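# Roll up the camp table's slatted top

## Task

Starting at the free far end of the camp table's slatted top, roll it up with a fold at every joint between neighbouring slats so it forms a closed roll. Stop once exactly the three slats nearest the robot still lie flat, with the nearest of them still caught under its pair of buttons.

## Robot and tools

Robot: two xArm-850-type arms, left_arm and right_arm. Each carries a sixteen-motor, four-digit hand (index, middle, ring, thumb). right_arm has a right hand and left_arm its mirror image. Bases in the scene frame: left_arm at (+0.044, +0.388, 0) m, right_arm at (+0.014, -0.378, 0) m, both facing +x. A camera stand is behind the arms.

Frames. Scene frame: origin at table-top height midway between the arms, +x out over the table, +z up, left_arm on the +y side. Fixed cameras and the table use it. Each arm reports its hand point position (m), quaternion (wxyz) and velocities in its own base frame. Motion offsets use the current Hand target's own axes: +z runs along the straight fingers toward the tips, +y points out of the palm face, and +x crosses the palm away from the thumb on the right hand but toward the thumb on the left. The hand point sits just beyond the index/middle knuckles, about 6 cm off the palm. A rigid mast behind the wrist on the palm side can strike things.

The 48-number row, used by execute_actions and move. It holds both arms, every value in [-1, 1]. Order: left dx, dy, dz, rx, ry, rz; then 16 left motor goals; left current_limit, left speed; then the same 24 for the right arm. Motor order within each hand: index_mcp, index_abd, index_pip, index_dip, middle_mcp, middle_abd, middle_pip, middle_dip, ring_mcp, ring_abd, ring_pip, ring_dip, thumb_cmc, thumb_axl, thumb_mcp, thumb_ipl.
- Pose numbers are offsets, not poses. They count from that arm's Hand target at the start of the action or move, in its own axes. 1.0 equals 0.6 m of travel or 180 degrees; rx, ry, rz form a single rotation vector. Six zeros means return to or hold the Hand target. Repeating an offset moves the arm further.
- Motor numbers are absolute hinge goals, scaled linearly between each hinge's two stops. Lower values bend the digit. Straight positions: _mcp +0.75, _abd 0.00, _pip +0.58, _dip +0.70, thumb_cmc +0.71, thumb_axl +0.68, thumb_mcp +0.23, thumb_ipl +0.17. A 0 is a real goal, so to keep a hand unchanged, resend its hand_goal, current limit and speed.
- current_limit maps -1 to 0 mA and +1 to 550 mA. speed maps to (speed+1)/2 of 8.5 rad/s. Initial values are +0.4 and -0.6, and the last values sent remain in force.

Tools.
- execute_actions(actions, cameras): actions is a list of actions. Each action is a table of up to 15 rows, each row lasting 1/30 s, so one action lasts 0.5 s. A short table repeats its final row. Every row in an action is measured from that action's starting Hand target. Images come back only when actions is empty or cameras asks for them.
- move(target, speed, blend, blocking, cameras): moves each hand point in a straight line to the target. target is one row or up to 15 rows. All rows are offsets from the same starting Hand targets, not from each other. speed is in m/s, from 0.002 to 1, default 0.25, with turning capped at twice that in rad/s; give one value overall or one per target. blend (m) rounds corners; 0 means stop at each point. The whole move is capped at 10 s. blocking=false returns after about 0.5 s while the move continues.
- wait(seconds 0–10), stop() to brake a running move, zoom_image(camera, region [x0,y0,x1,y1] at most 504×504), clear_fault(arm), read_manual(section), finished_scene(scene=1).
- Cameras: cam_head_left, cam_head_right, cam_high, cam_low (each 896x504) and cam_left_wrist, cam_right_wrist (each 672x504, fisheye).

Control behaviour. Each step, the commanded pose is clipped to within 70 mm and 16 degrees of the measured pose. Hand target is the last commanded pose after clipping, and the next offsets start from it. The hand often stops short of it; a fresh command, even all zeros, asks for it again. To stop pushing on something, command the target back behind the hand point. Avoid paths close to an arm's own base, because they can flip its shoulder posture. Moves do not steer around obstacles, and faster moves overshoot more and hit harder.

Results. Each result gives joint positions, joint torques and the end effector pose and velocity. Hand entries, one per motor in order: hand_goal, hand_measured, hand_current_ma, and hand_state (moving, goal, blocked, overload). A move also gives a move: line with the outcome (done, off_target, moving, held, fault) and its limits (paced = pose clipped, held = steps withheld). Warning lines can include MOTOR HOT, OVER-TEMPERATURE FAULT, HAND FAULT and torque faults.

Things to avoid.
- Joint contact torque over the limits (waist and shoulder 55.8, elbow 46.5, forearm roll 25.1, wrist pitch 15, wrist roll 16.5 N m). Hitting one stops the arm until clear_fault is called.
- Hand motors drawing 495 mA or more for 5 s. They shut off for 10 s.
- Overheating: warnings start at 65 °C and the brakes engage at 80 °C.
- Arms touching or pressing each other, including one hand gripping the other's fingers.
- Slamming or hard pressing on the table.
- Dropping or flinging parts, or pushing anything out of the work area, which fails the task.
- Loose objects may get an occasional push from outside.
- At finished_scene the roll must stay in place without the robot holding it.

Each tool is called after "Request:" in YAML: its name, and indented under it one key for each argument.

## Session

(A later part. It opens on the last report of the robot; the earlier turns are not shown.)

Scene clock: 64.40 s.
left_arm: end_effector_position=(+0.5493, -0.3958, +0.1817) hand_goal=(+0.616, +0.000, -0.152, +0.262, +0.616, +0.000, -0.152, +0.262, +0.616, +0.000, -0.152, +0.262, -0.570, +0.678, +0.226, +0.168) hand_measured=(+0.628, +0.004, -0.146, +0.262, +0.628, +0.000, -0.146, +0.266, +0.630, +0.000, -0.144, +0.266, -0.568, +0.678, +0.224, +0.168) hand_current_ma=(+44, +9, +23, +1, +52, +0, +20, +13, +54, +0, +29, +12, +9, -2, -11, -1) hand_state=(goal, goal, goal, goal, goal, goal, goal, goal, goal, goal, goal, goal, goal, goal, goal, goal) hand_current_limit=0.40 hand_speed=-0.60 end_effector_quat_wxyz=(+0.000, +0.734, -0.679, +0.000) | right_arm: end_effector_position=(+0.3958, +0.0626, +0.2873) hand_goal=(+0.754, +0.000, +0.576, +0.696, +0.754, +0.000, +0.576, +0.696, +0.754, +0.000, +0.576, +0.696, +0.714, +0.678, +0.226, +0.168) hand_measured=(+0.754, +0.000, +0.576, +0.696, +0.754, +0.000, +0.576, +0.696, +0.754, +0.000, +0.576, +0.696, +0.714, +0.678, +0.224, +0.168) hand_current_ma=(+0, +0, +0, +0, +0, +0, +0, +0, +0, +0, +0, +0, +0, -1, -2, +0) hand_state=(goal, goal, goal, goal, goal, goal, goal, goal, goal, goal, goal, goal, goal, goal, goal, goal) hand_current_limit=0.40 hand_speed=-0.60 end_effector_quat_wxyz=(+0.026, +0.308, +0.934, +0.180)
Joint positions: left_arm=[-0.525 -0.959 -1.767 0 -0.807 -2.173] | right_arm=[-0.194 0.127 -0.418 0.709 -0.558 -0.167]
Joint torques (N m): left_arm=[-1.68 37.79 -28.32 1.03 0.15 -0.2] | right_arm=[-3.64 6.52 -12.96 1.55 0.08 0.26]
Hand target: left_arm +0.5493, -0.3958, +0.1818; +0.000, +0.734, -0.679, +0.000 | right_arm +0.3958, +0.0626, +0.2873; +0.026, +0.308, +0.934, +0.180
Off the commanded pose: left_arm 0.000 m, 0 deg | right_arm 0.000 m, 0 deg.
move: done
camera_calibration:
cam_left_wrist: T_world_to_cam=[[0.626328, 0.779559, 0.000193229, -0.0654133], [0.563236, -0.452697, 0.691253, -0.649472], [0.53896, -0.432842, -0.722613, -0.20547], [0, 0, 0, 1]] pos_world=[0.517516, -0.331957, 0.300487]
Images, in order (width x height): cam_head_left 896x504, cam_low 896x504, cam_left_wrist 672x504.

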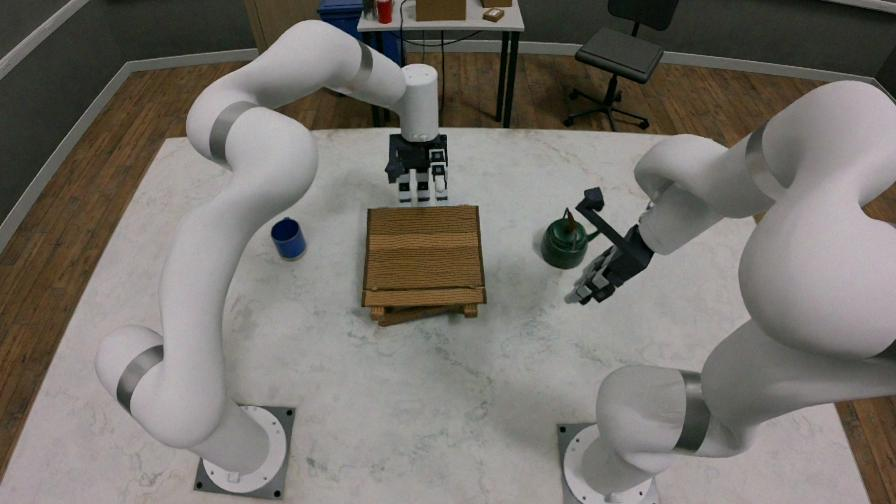

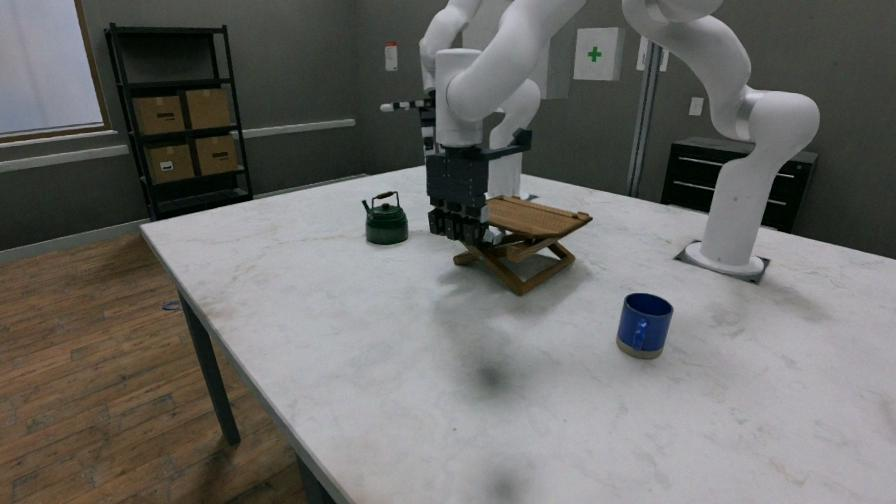

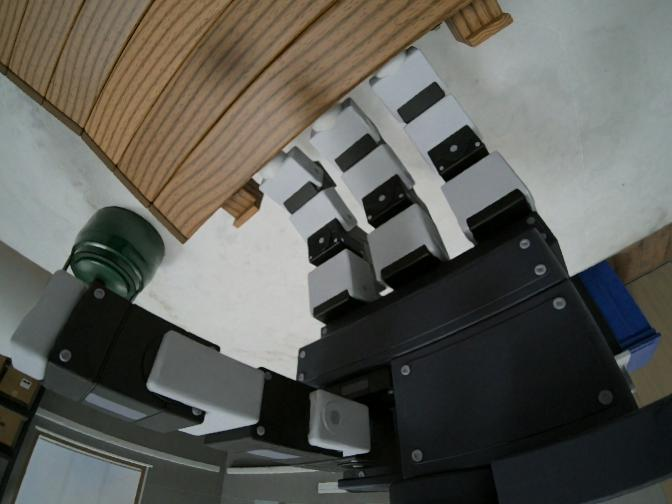

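Request:
move:
  target: [0,0,-0.035,0,0,0,0.616,0,-0.153,0.261,0.616,0,-0.153,0.261,0.616,0,-0.153,0.261,-0.571,0.678,0.226,0.168,0.4,-0.6,0,0,0,0,0,0,0.754,0,0.576,0.696,0.754,0,0.576,0.696,0.754,0,0.576,0.696,0.714,0.678,0.226,0.168,0.4,-0.6]
  speed: 0.08
  cameras: ["cam_left_wrist","cam_low","cam_head_left"]

Request:
zoom_image:
  camera: "cam_low"
  region: [380, 150, 620, 310]

Request:
zoom_image:
  camera: "cam_left_wrist"
  region: [0, 0, 500, 300]

Scene clock: 66.53 s.
left_arm: end_effector_position=(+0.5492, -0.3958, +0.2027) hand_goal=(+0.616, +0.000, -0.152, +0.262, +0.616, +0.000, -0.152, +0.262, +0.616, +0.000, -0.152, +0.262, -0.570, +0.678, +0.226, +0.168) hand_measured=(+0.626, +0.002, -0.146, +0.264, +0.630, +0.000, -0.144, +0.266, +0.630, +0.000, -0.140, +0.266, -0.568, +0.678, +0.224, +0.168) hand_current_ma=(+43, +8, +24, +4, +52, +0, +26, +13, +54, +0, +44, +17, +9, -2, -11, -1) hand_state=(goal, goal, goal, goal, goal, goal, goal, goal, goal, goal, goal, goal, goal, goal, goal, goal) hand_current_limit=0.40 hand_speed=-0.60 end_effector_quat_wxyz=(+0.000, +0.734, -0.679, +0.000) | right_arm: end_effector_position=(+0.3958, +0.0626, +0.2873) hand_goal=(+0.754, +0.000, +0.576, +0.696, +0.754, +0.000, +0.576, +0.696, +0.754, +0.000, +0.576, +0.696, +0.714, +0.678, +0.226, +0.168) hand_measured=(+0.754, +0.000, +0.576, +0.696, +0.754, +0.000, +0.576, +0.696, +0.754, +0.000, +0.576, +0.696, +0.714, +0.678, +0.224, +0.168) hand_current_ma=(+0, +0, +0, +0, +0, +0, +0, +0, +0, +0, +0, +0, +0, -1, -2, +0) hand_state=(goal, goal, goal, goal, goal, goal, goal, goal, goal, goal, goal, goal, goal, goal, goal, goal) hand_current_limit=0.40 hand_speed=-0.60 end_effector_quat_wxyz=(+0.026, +0.308, +0.934, +0.180)
Joint positions: left_arm=[-0.525 -0.934 -1.773 0 -0.839 -2.173] | right_arm=[-0.194 0.127 -0.418 0.709 -0.558 -0.167]
Joint torques (N m): left_arm=[1.13 38.4 -34.29 1.08 -0.83 -0.22] | right_arm=[-1.56 6.95 -12.51 1.31 0.04 0.15]
Hand target: left_arm +0.5493, -0.3958, +0.2028; +0.000, +0.734, -0.679, +0.000 | right_arm +0.3958, +0.0626, +0.2873; +0.026, +0.308, +0.934, +0.180
Off the commanded pose: left_arm 0.000 m, 0 deg | right_arm 0.000 m, 0 deg.
move: done
camera_calibration:
cam_left_wrist: T_world_to_cam=[[0.626363, 0.779532, 0.000236955, -0.0653957], [0.56316, -0.452716, 0.691302, -0.663846], [0.538999, -0.432873, -0.722565, -0.190359], [0, 0, 0, 1]] pos_world=[0.517416, -0.331957, 0.321387]
Images, in order (width x height): cam_head_left 896x504, cam_low 896x504, cam_left_wrist 672x504.

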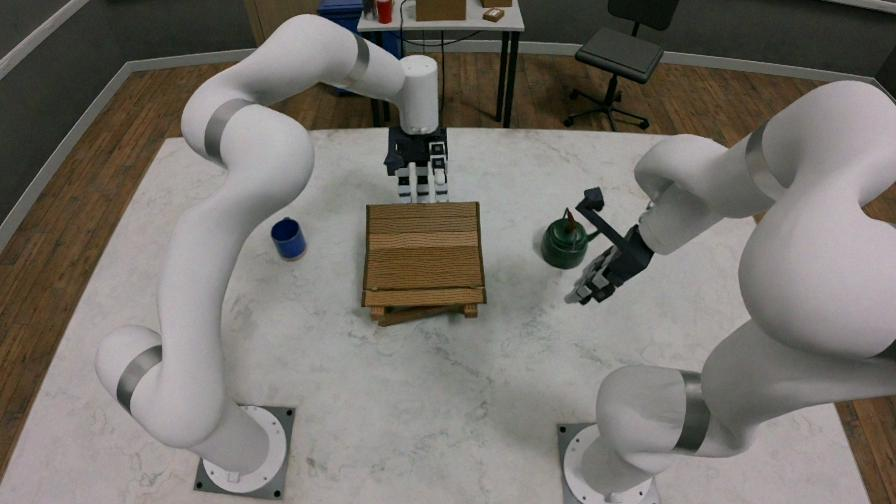

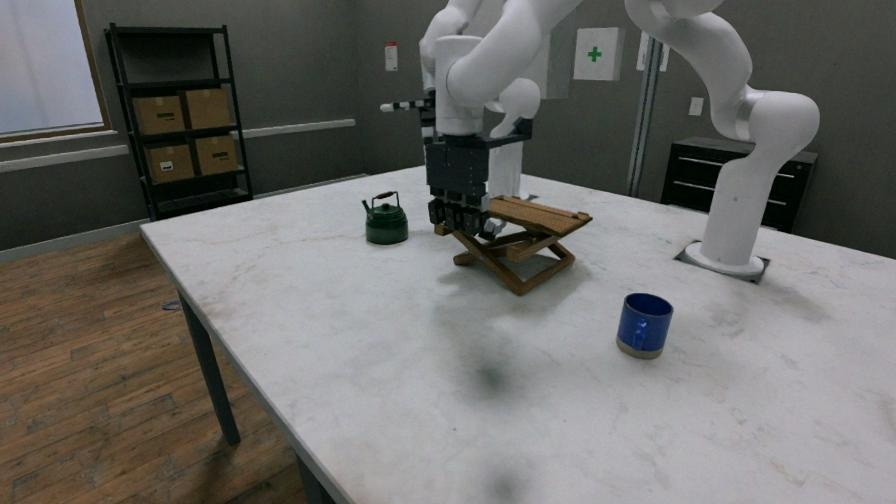

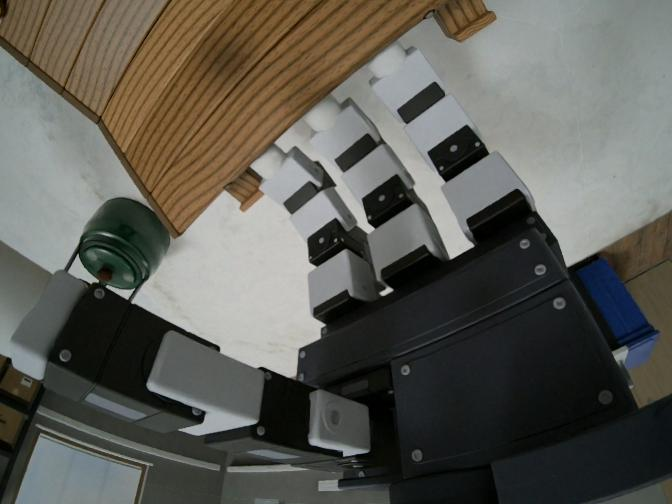

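Scaled by 2.100 from the camera's 896x504 image, which has a finer 1280x720 frame.

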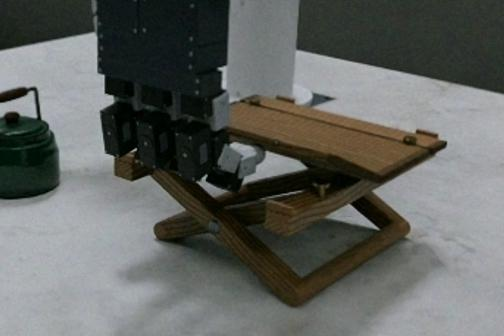

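Scaled by 1.008 from the camera's 672x504 image, which has a finer 960x720 frame.

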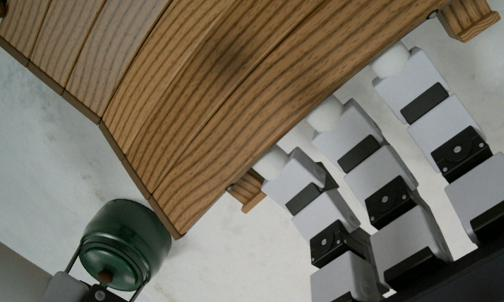

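Request:
zoom_image:
  camera: "cam_left_wrist"
  region: [0, 0, 260, 260]

Request:
zoom_image:
  camera: "cam_low"
  region: [480, 180, 610, 270]

Scaled by 1.938 from the camera's 672x504 image, which has a finer 960x720 frame.

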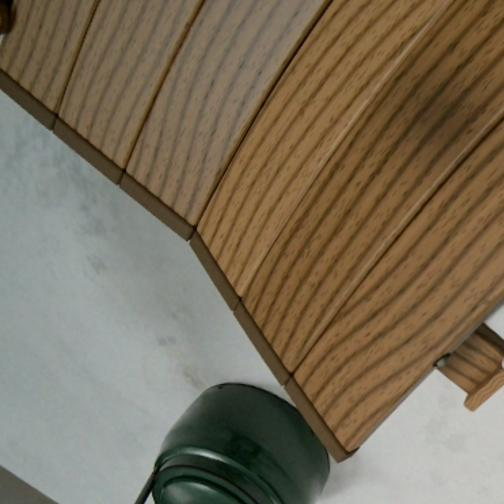

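Scaled by 3.877 from the camera's 896x504 image, which has a finer 1280x720 frame.

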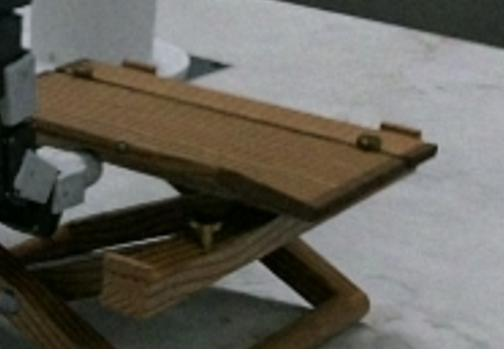

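Request:
move:
  target: [0,0,0.07,0,0,0,0.616,0,-0.153,0.261,0.616,0,-0.153,0.261,0.616,0,-0.153,0.261,0.714,0.678,0.226,0.168,0.4,-0.6,0,0,0,0,0,0,0.754,0,0.576,0.696,0.754,0,0.576,0.696,0.754,0,0.576,0.696,0.714,0.678,0.226,0.168,0.4,-0.6]
  speed: 0.08
  cameras: ["cam_left_wrist","cam_low","cam_head_left"]

Request:
zoom_image:
  camera: "cam_low"
  region: [440, 170, 610, 290]

Request:
zoom_image:
  camera: "cam_left_wrist"
  region: [0, 0, 260, 260]

Scene clock: 74.40 s.
left_arm: end_effector_position=(+0.5493, -0.3958, +0.1608) hand_goal=(+0.616, +0.000, -0.152, +0.262, +0.616, +0.000, -0.152, +0.262, +0.616, +0.000, -0.152, +0.262, +0.714, +0.678, +0.226, +0.168) hand_measured=(+0.622, +0.002, -0.144, +0.264, +0.624, +0.000, -0.146, +0.266, +0.624, +0.000, -0.144, +0.266, +0.712, +0.678, +0.224, +0.168) hand_current_ma=(+24, +8, +25, +4, +31, +0, +21, +13, +27, +0, +27, +12, -10, -2, -11, -1) hand_state=(goal, goal, goal, goal, goal, goal, goal, goal, goal, goal, goal, goal, goal, goal, goal, goal) hand_current_limit=0.40 hand_speed=-0.60 end_effector_quat_wxyz=(+0.000, +0.734, -0.679, +0.000) | right_arm: end_effector_position=(+0.3958, +0.0626, +0.2873) hand_goal=(+0.754, +0.000, +0.576, +0.696, +0.754, +0.000, +0.576, +0.696, +0.754, +0.000, +0.576, +0.696, +0.714, +0.678, +0.226, +0.168) hand_measured=(+0.754, +0.000, +0.576, +0.696, +0.754, +0.000, +0.576, +0.696, +0.754, +0.000, +0.576, +0.696, +0.714, +0.678, +0.224, +0.168) hand_current_ma=(+0, +0, +0, +0, +0, +0, +0, +0, +0, +0, +0, +0, +0, -1, -2, +0) hand_state=(goal, goal, goal, goal, goal, goal, goal, goal, goal, goal, goal, goal, goal, goal, goal, goal) hand_current_limit=0.40 hand_speed=-0.60 end_effector_quat_wxyz=(+0.026, +0.308, +0.934, +0.180)
Joint positions: left_arm=[-0.525 -0.986 -1.763 0 -0.777 -2.173] | right_arm=[-0.194 0.127 -0.418 0.709 -0.558 -0.167]
Joint torques (N m): left_arm=[-0.36 34.28 -32.9 0.55 0.55 -0.13] | right_arm=[-0.21 8.85 -12.19 1.2 0.12 0.17]
Hand target: left_arm +0.5493, -0.3958, +0.1608; +0.000, +0.734, -0.679, +0.000 | right_arm +0.3958, +0.0626, +0.2873; +0.026, +0.308, +0.934, +0.180
Off the commanded pose: left_arm 0.000 m, 0 deg | right_arm 0.000 m, 0 deg.
move: done
camera_calibration:
cam_left_wrist: T_world_to_cam=[[0.626329, 0.779558, 0.000281984, -0.0653722], [0.56313, -0.452692, 0.691343, -0.634867], [0.53907, -0.43285, -0.722527, -0.220674], [0, 0, 0, 1]] pos_world=[0.517416, -0.331957, 0.279486]
Images, in order (width x height): cam_head_left 896x504, cam_low 896x504, cam_left_wrist 672x504.

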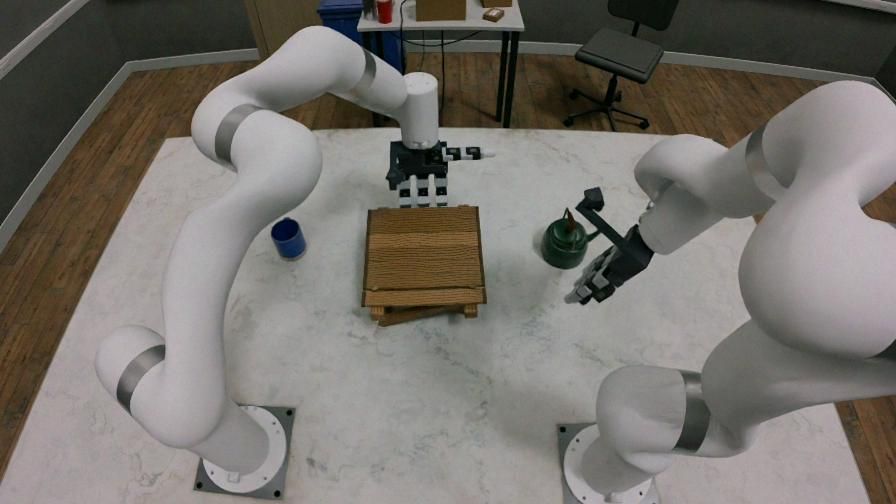

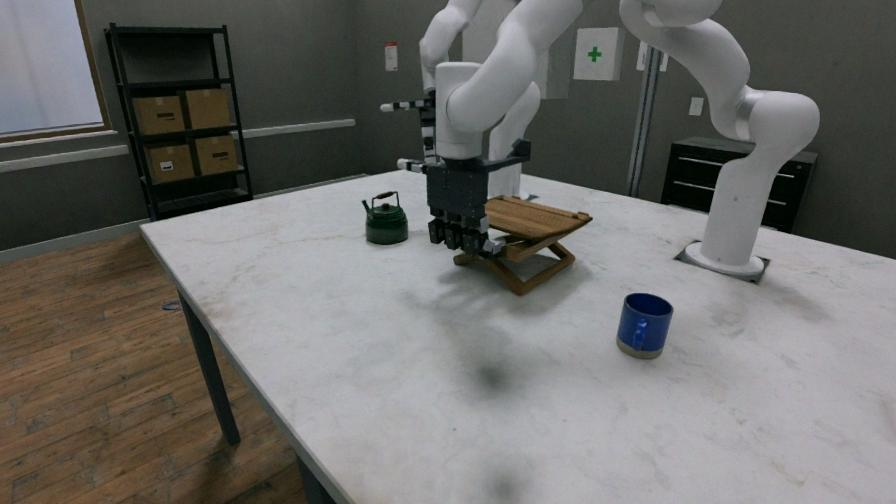

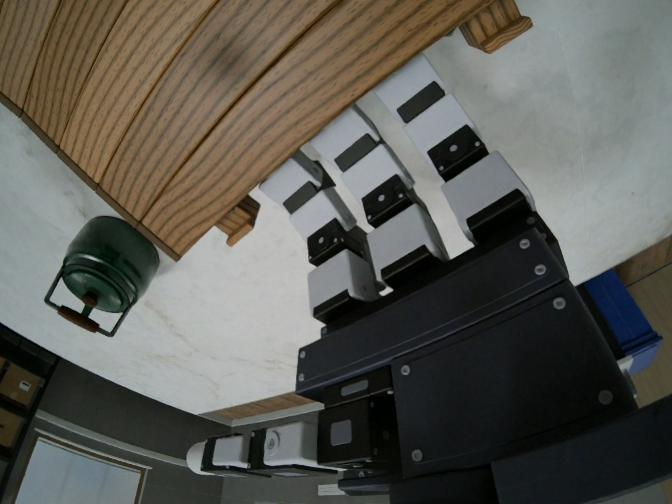

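Scaled by 2.965 from the camera's 896x504 image, which has a finer 1280x720 frame.

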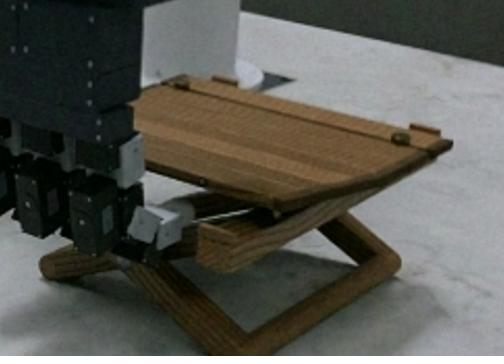

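Scaled by 1.938 from the camera's 672x504 image, which has a finer 960x720 frame.

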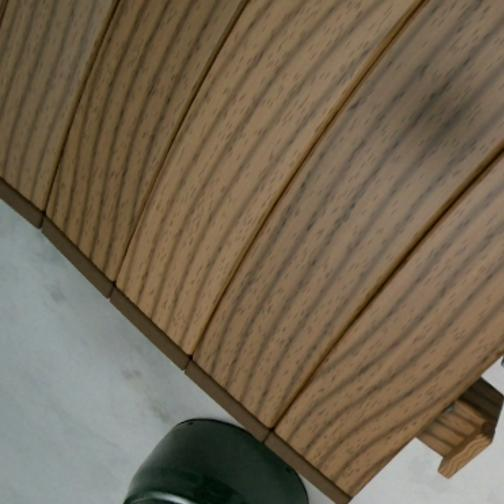

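Request:
move:
  target:
    - [0,0,0,0,0,0,0.616,0,-0.153,0.261,0.616,0,-0.153,0.261,0.616,0,-0.153,0.261,0.714,0.678,0.226,0.168,0.4,-0.6,0.2112,0.2325,-0.068,0.2108,-0.1686,-0.7291,0.616,0,0.431,0.478,0.616,0,0.431,0.478,0.616,0,0.431,0.478,0.714,0.678,0.226,0.168,0.4,-0.6]
    - [0,0,0,0,0,0,0.616,0,-0.153,0.261,0.616,0,-0.153,0.261,0.616,0,-0.153,0.261,0.714,0.678,0.226,0.168,0.4,-0.6,0.3205,0.4772,0.143,0.2108,-0.1686,-0.7291,0.616,0,0.431,0.478,0.616,0,0.431,0.478,0.616,0,0.431,0.478,0.714,0.678,0.226,0.168,0.4,-0.6]
  speed: 0.25
  cameras: ["all"]

Scene clock: 87.20 s.
left_arm: end_effector_position=(+0.5493, -0.3958, +0.1608) hand_goal=(+0.616, +0.000, -0.152, +0.262, +0.616, +0.000, -0.152, +0.262, +0.616, +0.000, -0.152, +0.262, +0.714, +0.678, +0.226, +0.168) hand_measured=(+0.622, +0.002, -0.144, +0.264, +0.624, +0.000, -0.146, +0.266, +0.624, +0.000, -0.144, +0.266, +0.712, +0.678, +0.224, +0.168) hand_current_ma=(+24, +8, +25, +4, +31, +0, +21, +13, +27, +0, +27, +12, -10, -2, -11, -1) hand_state=(goal, goal, goal, goal, goal, goal, goal, goal, goal, goal, goal, goal, goal, goal, goal, goal) hand_current_limit=0.40 hand_speed=-0.60 end_effector_quat_wxyz=(+0.000, +0.734, -0.679, +0.000) | right_arm: end_effector_position=(+0.3966, +0.3598, +0.3388) hand_goal=(+0.616, +0.000, +0.432, +0.478, +0.616, +0.000, +0.432, +0.478, +0.616, +0.000, +0.432, +0.478, +0.714, +0.678, +0.226, +0.168) hand_measured=(+0.612, +0.000, +0.434, +0.480, +0.612, +0.000, +0.434, +0.482, +0.612, +0.000, +0.434, +0.480, +0.708, +0.678, +0.224, +0.168) hand_current_ma=(-5, +0, +1, +3, -6, +0, +1, +3, -5, +0, +1, +3, -6, -1, -2, +0) hand_state=(goal, goal, goal, goal, goal, goal, goal, goal, goal, goal, goal, goal, goal, goal, goal, goal) hand_current_limit=0.40 hand_speed=-0.60 end_effector_quat_wxyz=(-0.278, +0.676, -0.631, +0.260)
Joint positions: left_arm=[-0.525 -0.986 -1.763 0 -0.777 -2.173] | right_arm=[0.827 -0.109 -0.891 -1.294 -0.528 0.277]
Joint torques (N m): left_arm=[-0.7 34.26 -32.6 0.17 0.44 0.05] | right_arm=[-6.83 17.59 -13.37 0.74 0.52 -0.15]
Hand target: left_arm +0.5493, -0.3958, +0.1608; +0.000, +0.734, -0.679, +0.000 | right_arm +0.3966, +0.3598, +0.3388; -0.278, +0.676, -0.631, +0.260 (not the last commanded pose)
Off the commanded pose: left_arm 0.000 m, 0 deg | right_arm 0.062 m, 0 deg.
move: held (right_arm; a check stopped the path); limits=held
pose unreachable (right arm): on one or more control steps of this call, first in action 0 (counted from 0), this arm could not follow its commanded pose, so it was not sent that pose on those steps. It may still have moved: this result reports where it is.
cause: moving toward the commanded pose would bring a part of the arm too close to another arm (a part of this arm just beyond joint 6 (wrist roll) and a part of the left arm just beyond its joint 6 (wrist roll), 43 mm apart when this arm was first held).
camera_calibration:
cam_left_wrist: T_world_to_cam=[[0.626329, 0.779558, 0.000281984, -0.0653722], [0.56313, -0.452692, 0.691343, -0.634867], [0.53907, -0.43285, -0.722527, -0.220674], [0, 0, 0, 1]] pos_world=[0.517416, -0.331957, 0.279486]
cam_right_wrist: T_world_to_cam=[[-0.46073, 0.766877, -0.446797, 0.0938888], [-0.164975, 0.42064, 0.892101, -0.438395], [0.872073, 0.484728, -0.0672866, -0.37488], [0, 0, 0, 1]] pos_world=[0.297856, 0.29412, 0.407818]

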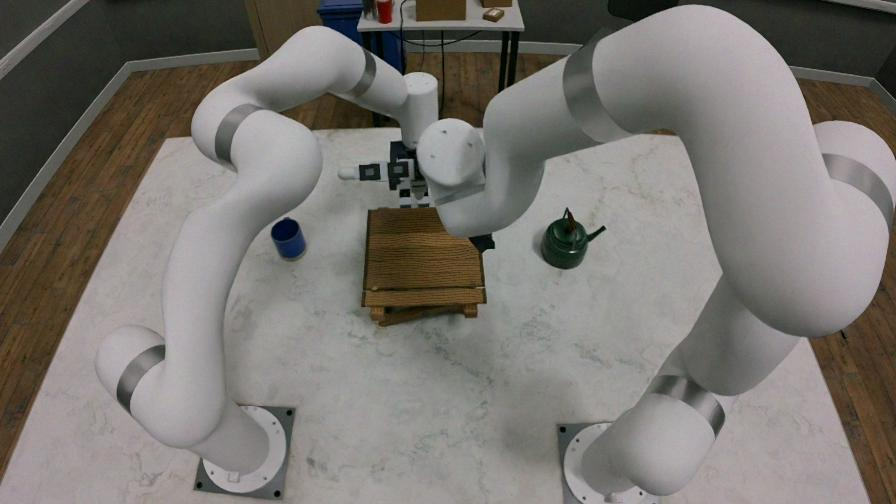

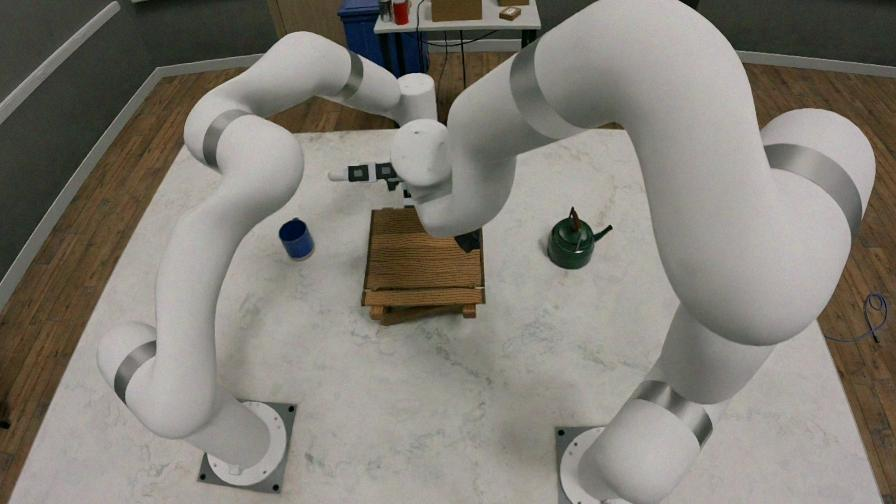

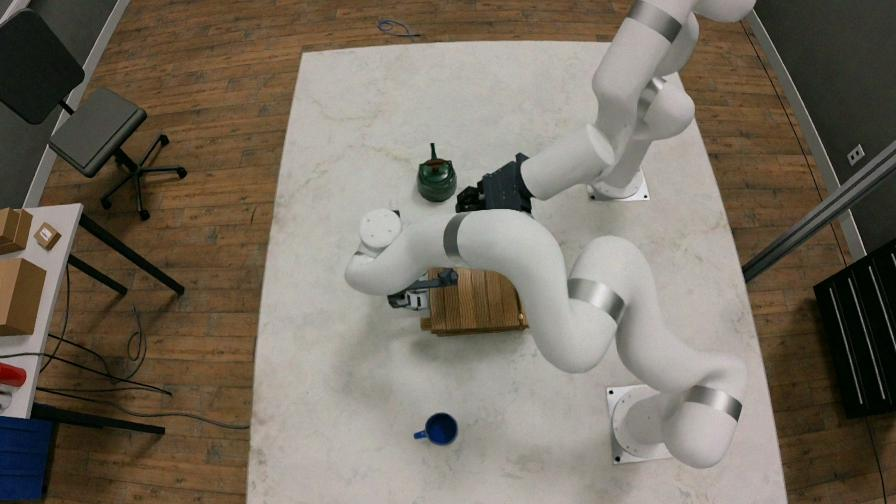

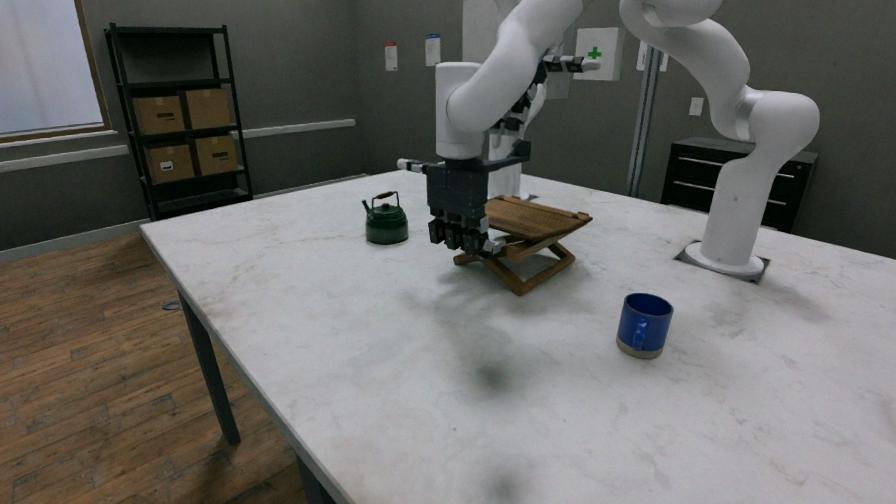

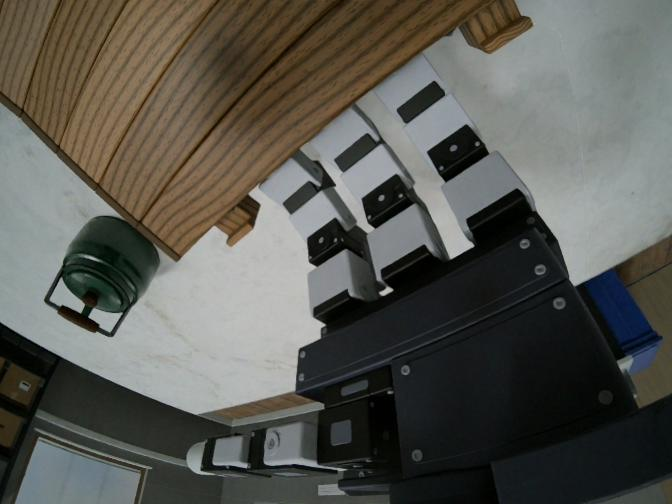

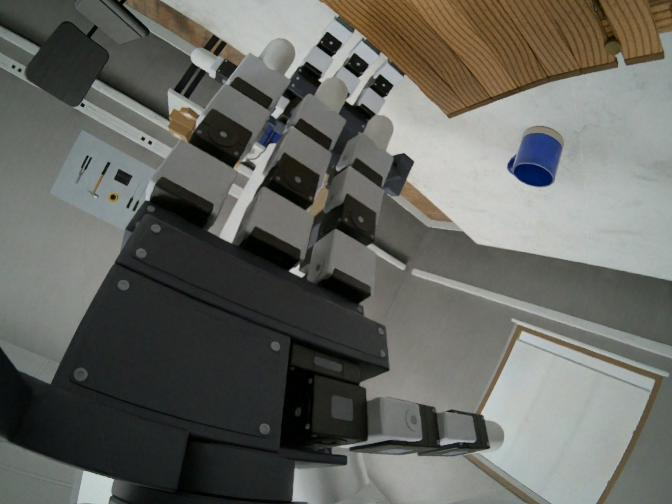

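Request:
move:
  target: [0.0124,-0.161,-0.0667,-0.1667,0,0,0.479,0,0.285,0.406,0.479,0,0.285,0.406,0.479,0,0.285,0.406,0.714,0.678,0.226,0.168,0.4,-0.6,0,0,0,0,0,0,0.616,0,0.431,0.478,0.616,0,0.431,0.478,0.616,0,0.431,0.478,0.714,0.678,0.226,0.168,0.4,-0.6]
  speed: 0.2
  cameras: ["cam_left_wrist","cam_low"]

Request:
move:
  target: [0,0,0,0,0,0,0.479,0,0.285,0.406,0.479,0,0.285,0.406,0.479,0,0.285,0.406,0.714,0.678,0.226,0.168,0.4,-0.6,-0.087,0.031,0.061,0,0,0,0.616,0,0.431,0.478,0.616,0,0.431,0.478,0.616,0,0.431,0.478,0.714,0.678,0.226,0.168,0.4,-0.6]
  speed: 0.2
  cameras: ["all"]

Scene clock: 92.53 s.
left_arm: end_effector_position=(+0.5825, -0.3950, +0.1754) hand_goal=(+0.480, +0.000, +0.286, +0.406, +0.480, +0.000, +0.286, +0.406, +0.480, +0.000, +0.286, +0.406, +0.714, +0.678, +0.226, +0.168) hand_measured=(+0.482, -0.004, +0.286, +0.404, +0.490, +0.000, +0.286, +0.404, +0.490, +0.000, +0.286, +0.404, +0.714, +0.678, +0.224, +0.168) hand_current_ma=(+8, -9, -3, -7, +39, +0, -2, -8, +35, +0, -3, -8, +1, -2, -11, -1) hand_state=(goal, goal, goal, goal, goal, goal, goal, goal, goal, goal, goal, goal, goal, goal, goal, goal) hand_current_limit=0.40 hand_speed=-0.60 end_effector_quat_wxyz=(+0.066, +0.732, -0.675, -0.054) | right_arm: end_effector_position=(+0.3966, +0.3598, +0.3388) hand_goal=(+0.616, +0.000, +0.432, +0.478, +0.616, +0.000, +0.432, +0.478, +0.616, +0.000, +0.432, +0.478, +0.714, +0.678, +0.226, +0.168) hand_measured=(+0.612, +0.000, +0.434, +0.480, +0.612, +0.000, +0.434, +0.482, +0.612, +0.000, +0.434, +0.480, +0.708, +0.678, +0.224, +0.168) hand_current_ma=(-5, +0, +1, +3, -6, +0, +1, +3, -5, +0, +1, +3, -6, -1, -2, +0) hand_state=(goal, goal, goal, goal, goal, goal, goal, goal, goal, goal, goal, goal, goal, goal, goal, goal) hand_current_limit=0.40 hand_speed=-0.60 end_effector_quat_wxyz=(-0.278, +0.676, -0.631, +0.260)
Joint positions: left_arm=[-0.475 -1.168 -2.086 -0.111 -1.061 -2.066] | right_arm=[0.827 -0.109 -0.891 -1.294 -0.528 0.276]
Joint torques (N m): left_arm=[-1.22 42.63 -28.21 1.37 0.35 -0.15] | right_arm=[-4.34 17.37 -14.01 0.23 0.72 -0.14]
Hand target: left_arm +0.5825, -0.3950, +0.1754; +0.065, +0.732, -0.675, -0.054 (not the last commanded pose) | right_arm +0.3966, +0.3598, +0.3388; -0.278, +0.676, -0.631, +0.260
Off the commanded pose: left_arm 0.069 m, 20 deg | right_arm 0.000 m, 0 deg.
move: held (left_arm; a check stopped the path); limits=held
pose unreachable (left arm): on one or more control steps of this call, first in action 0 (counted from 0), this arm could not follow its commanded pose, so it was not sent that pose on those steps. It may still have moved: this result reports where it is.
cause: moving toward the commanded pose would bring a part of the arm too close to another arm (a part of this arm just beyond joint 2 (shoulder) and a part of the right arm just beyond its joint 6 (wrist roll), at the place that arm is still heading or pushing toward).
camera_calibration:
cam_left_wrist: T_world_to_cam=[[0.612895, 0.780667, -0.122141, -0.0570751], [0.673862, -0.435679, 0.596735, -0.704541], [0.412638, -0.448042, -0.793088, -0.147618], [0, 0, 0, 1]] pos_world=[0.570657, -0.328536, 0.29638]
Images, in order (width x height): cam_low 896x504, cam_left_wrist 672x504.

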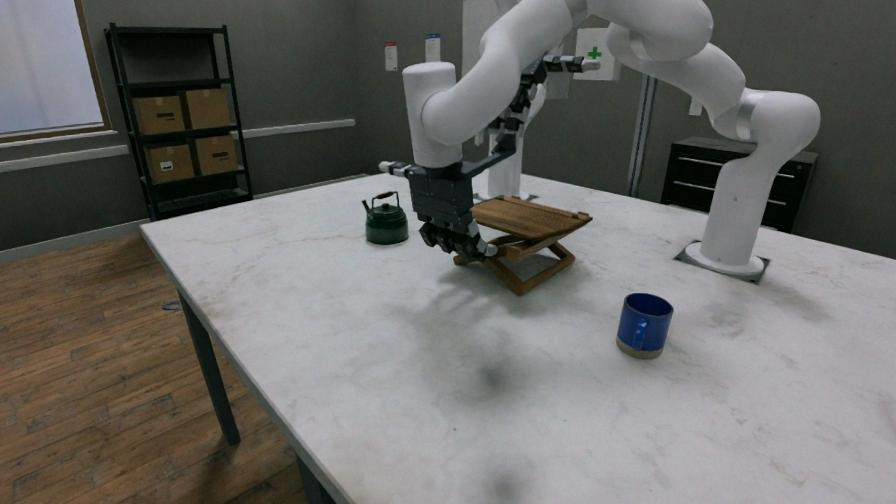

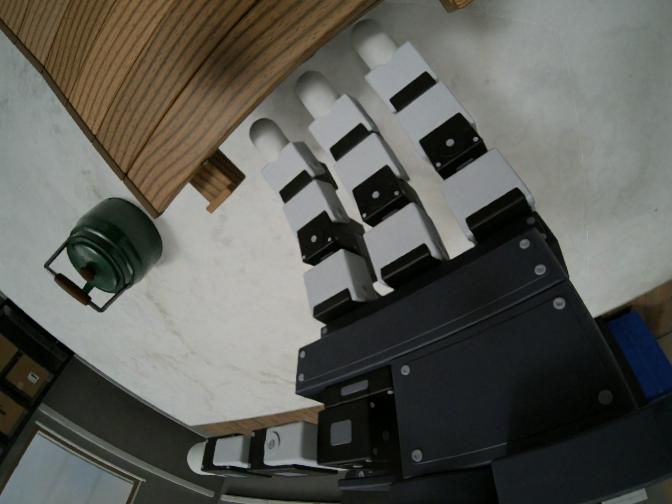

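Scene clock: 93.53 s.
left_arm: end_effector_position=(+0.5825, -0.3950, +0.1754) hand_goal=(+0.480, +0.000, +0.286, +0.406, +0.480, +0.000, +0.286, +0.406, +0.480, +0.000, +0.286, +0.406, +0.714, +0.678, +0.226, +0.168) hand_measured=(+0.482, -0.004, +0.286, +0.404, +0.490, +0.000, +0.286, +0.404, +0.490, +0.000, +0.286, +0.404, +0.714, +0.678, +0.224, +0.168) hand_current_ma=(+8, -9, -3, -7, +39, +0, -2, -8, +35, +0, -3, -8, +1, -2, -11, -1) hand_state=(goal, goal, goal, goal, goal, goal, goal, goal, goal, goal, goal, goal, goal, goal, goal, goal) hand_current_limit=0.40 hand_speed=-0.60 end_effector_quat_wxyz=(+0.065, +0.732, -0.675, -0.054) | right_arm: end_effector_position=(+0.4056, +0.4127, +0.2998) hand_goal=(+0.616, +0.000, +0.432, +0.478, +0.616, +0.000, +0.432, +0.478, +0.616, +0.000, +0.432, +0.478, +0.714, +0.678, +0.226, +0.168) hand_measured=(+0.612, +0.000, +0.434, +0.480, +0.612, +0.000, +0.434, +0.482, +0.612, +0.000, +0.434, +0.480, +0.708, +0.678, +0.224, +0.168) hand_current_ma=(-5, +0, +1, +3, -6, +0, +1, +3, -5, +0, +1, +3, -6, -1, -2, +0) hand_state=(goal, goal, goal, goal, goal, goal, goal, goal, goal, goal, goal, goal, goal, goal, goal, goal) hand_current_limit=0.40 hand_speed=-0.60 end_effector_quat_wxyz=(-0.278, +0.676, -0.631, +0.260)
Joint positions: left_arm=[-0.475 -1.168 -2.086 -0.111 -1.061 -2.066] | right_arm=[0.886 -0.267 -0.979 -1.378 -0.551 0.425]
Joint torques (N m): left_arm=[-1.11 42.07 -28.55 1.06 0.26 -0.21] | right_arm=[0.62 15.06 -13.87 -1.46 -0.98 0.4]
Hand target: left_arm +0.5825, -0.3950, +0.1754; +0.065, +0.732, -0.675, -0.054 | right_arm +0.4056, +0.4127, +0.2998; -0.278, +0.676, -0.631, +0.260
Off the commanded pose: left_arm 0.000 m, 0 deg | right_arm 0.000 m, 0 deg.
move: done
camera_calibration:
cam_left_wrist: T_world_to_cam=[[0.61283, 0.780718, -0.122141, -0.0570211], [0.67385, -0.43557, 0.596829, -0.704526], [0.412754, -0.44806, -0.793017, -0.147711], [0, 0, 0, 1]] pos_world=[0.570657, -0.328536, 0.296379]
cam_right_wrist: T_world_to_cam=[[-0.46075, 0.766929, -0.446687, 0.0399901], [-0.164915, 0.420547, 0.892156, -0.424377], [0.872074, 0.484727, -0.0672886, -0.410994], [0, 0, 0, 1]] pos_world=[0.306856, 0.34702, 0.368818]

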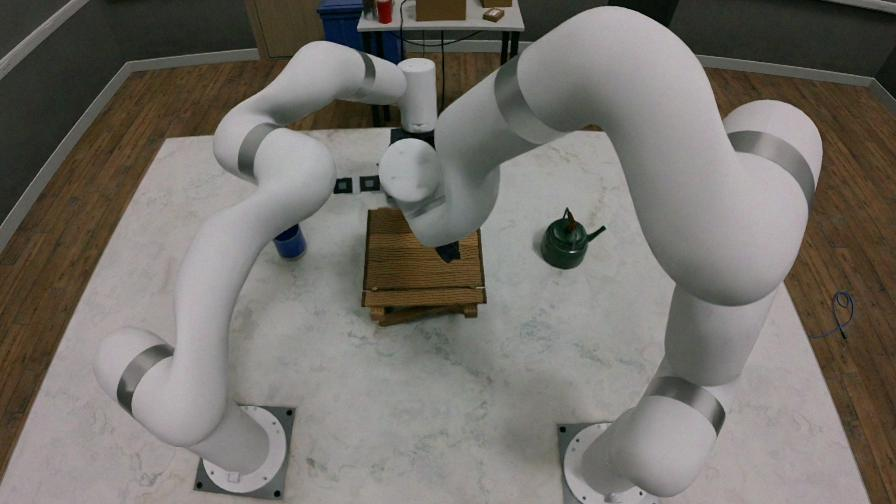

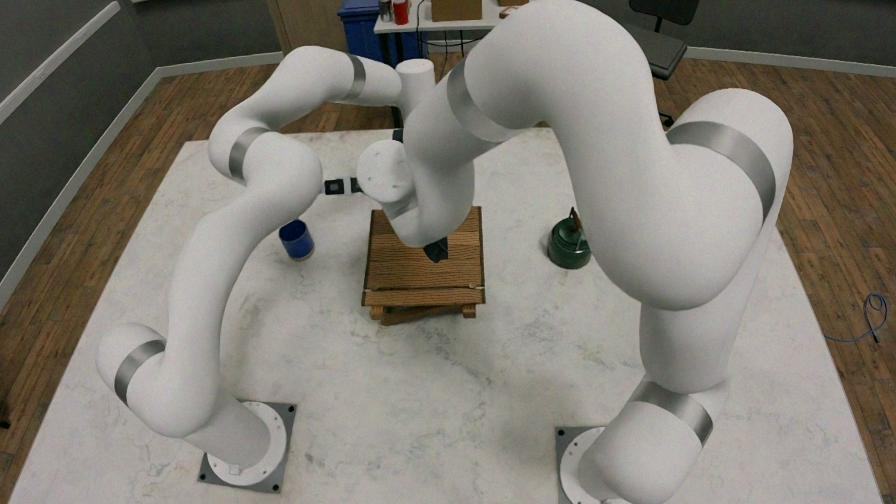

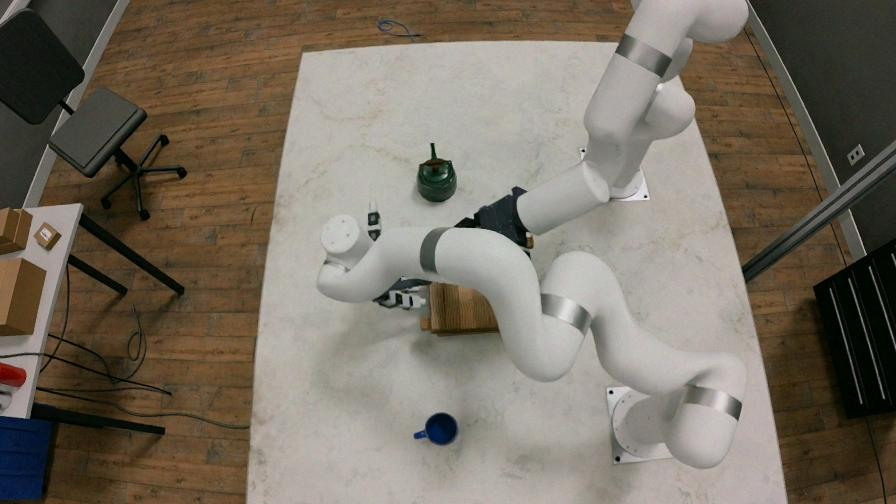

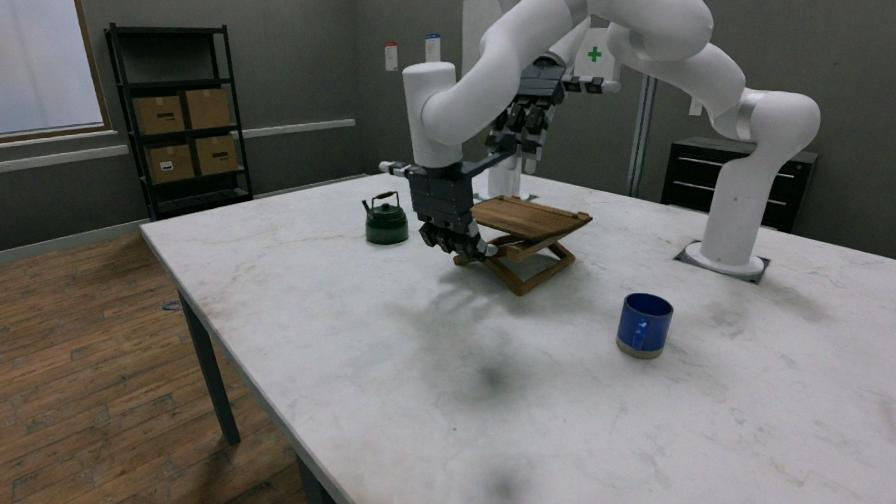

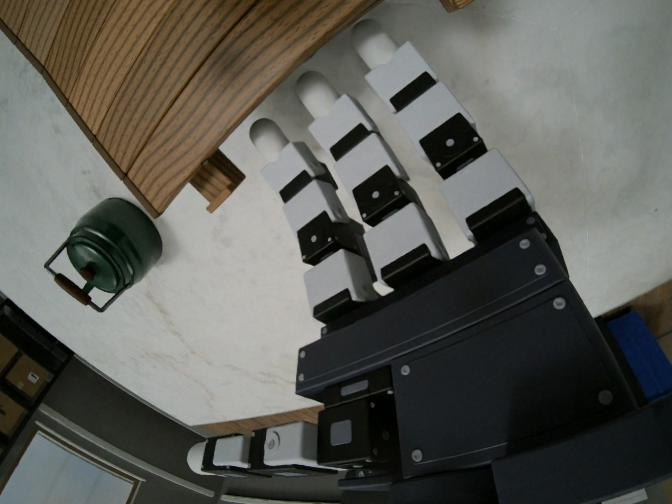

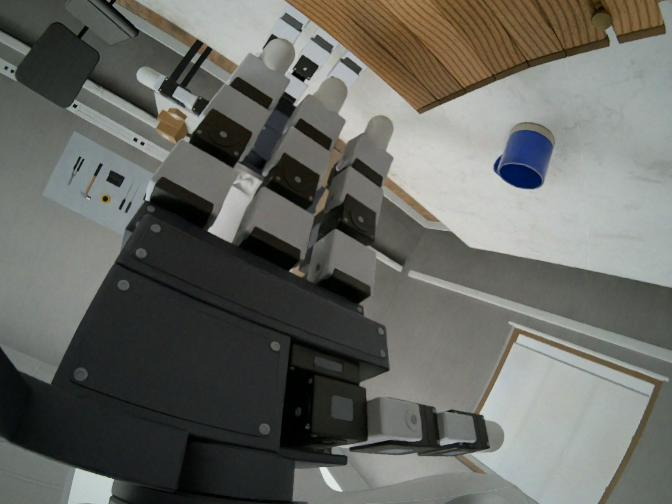

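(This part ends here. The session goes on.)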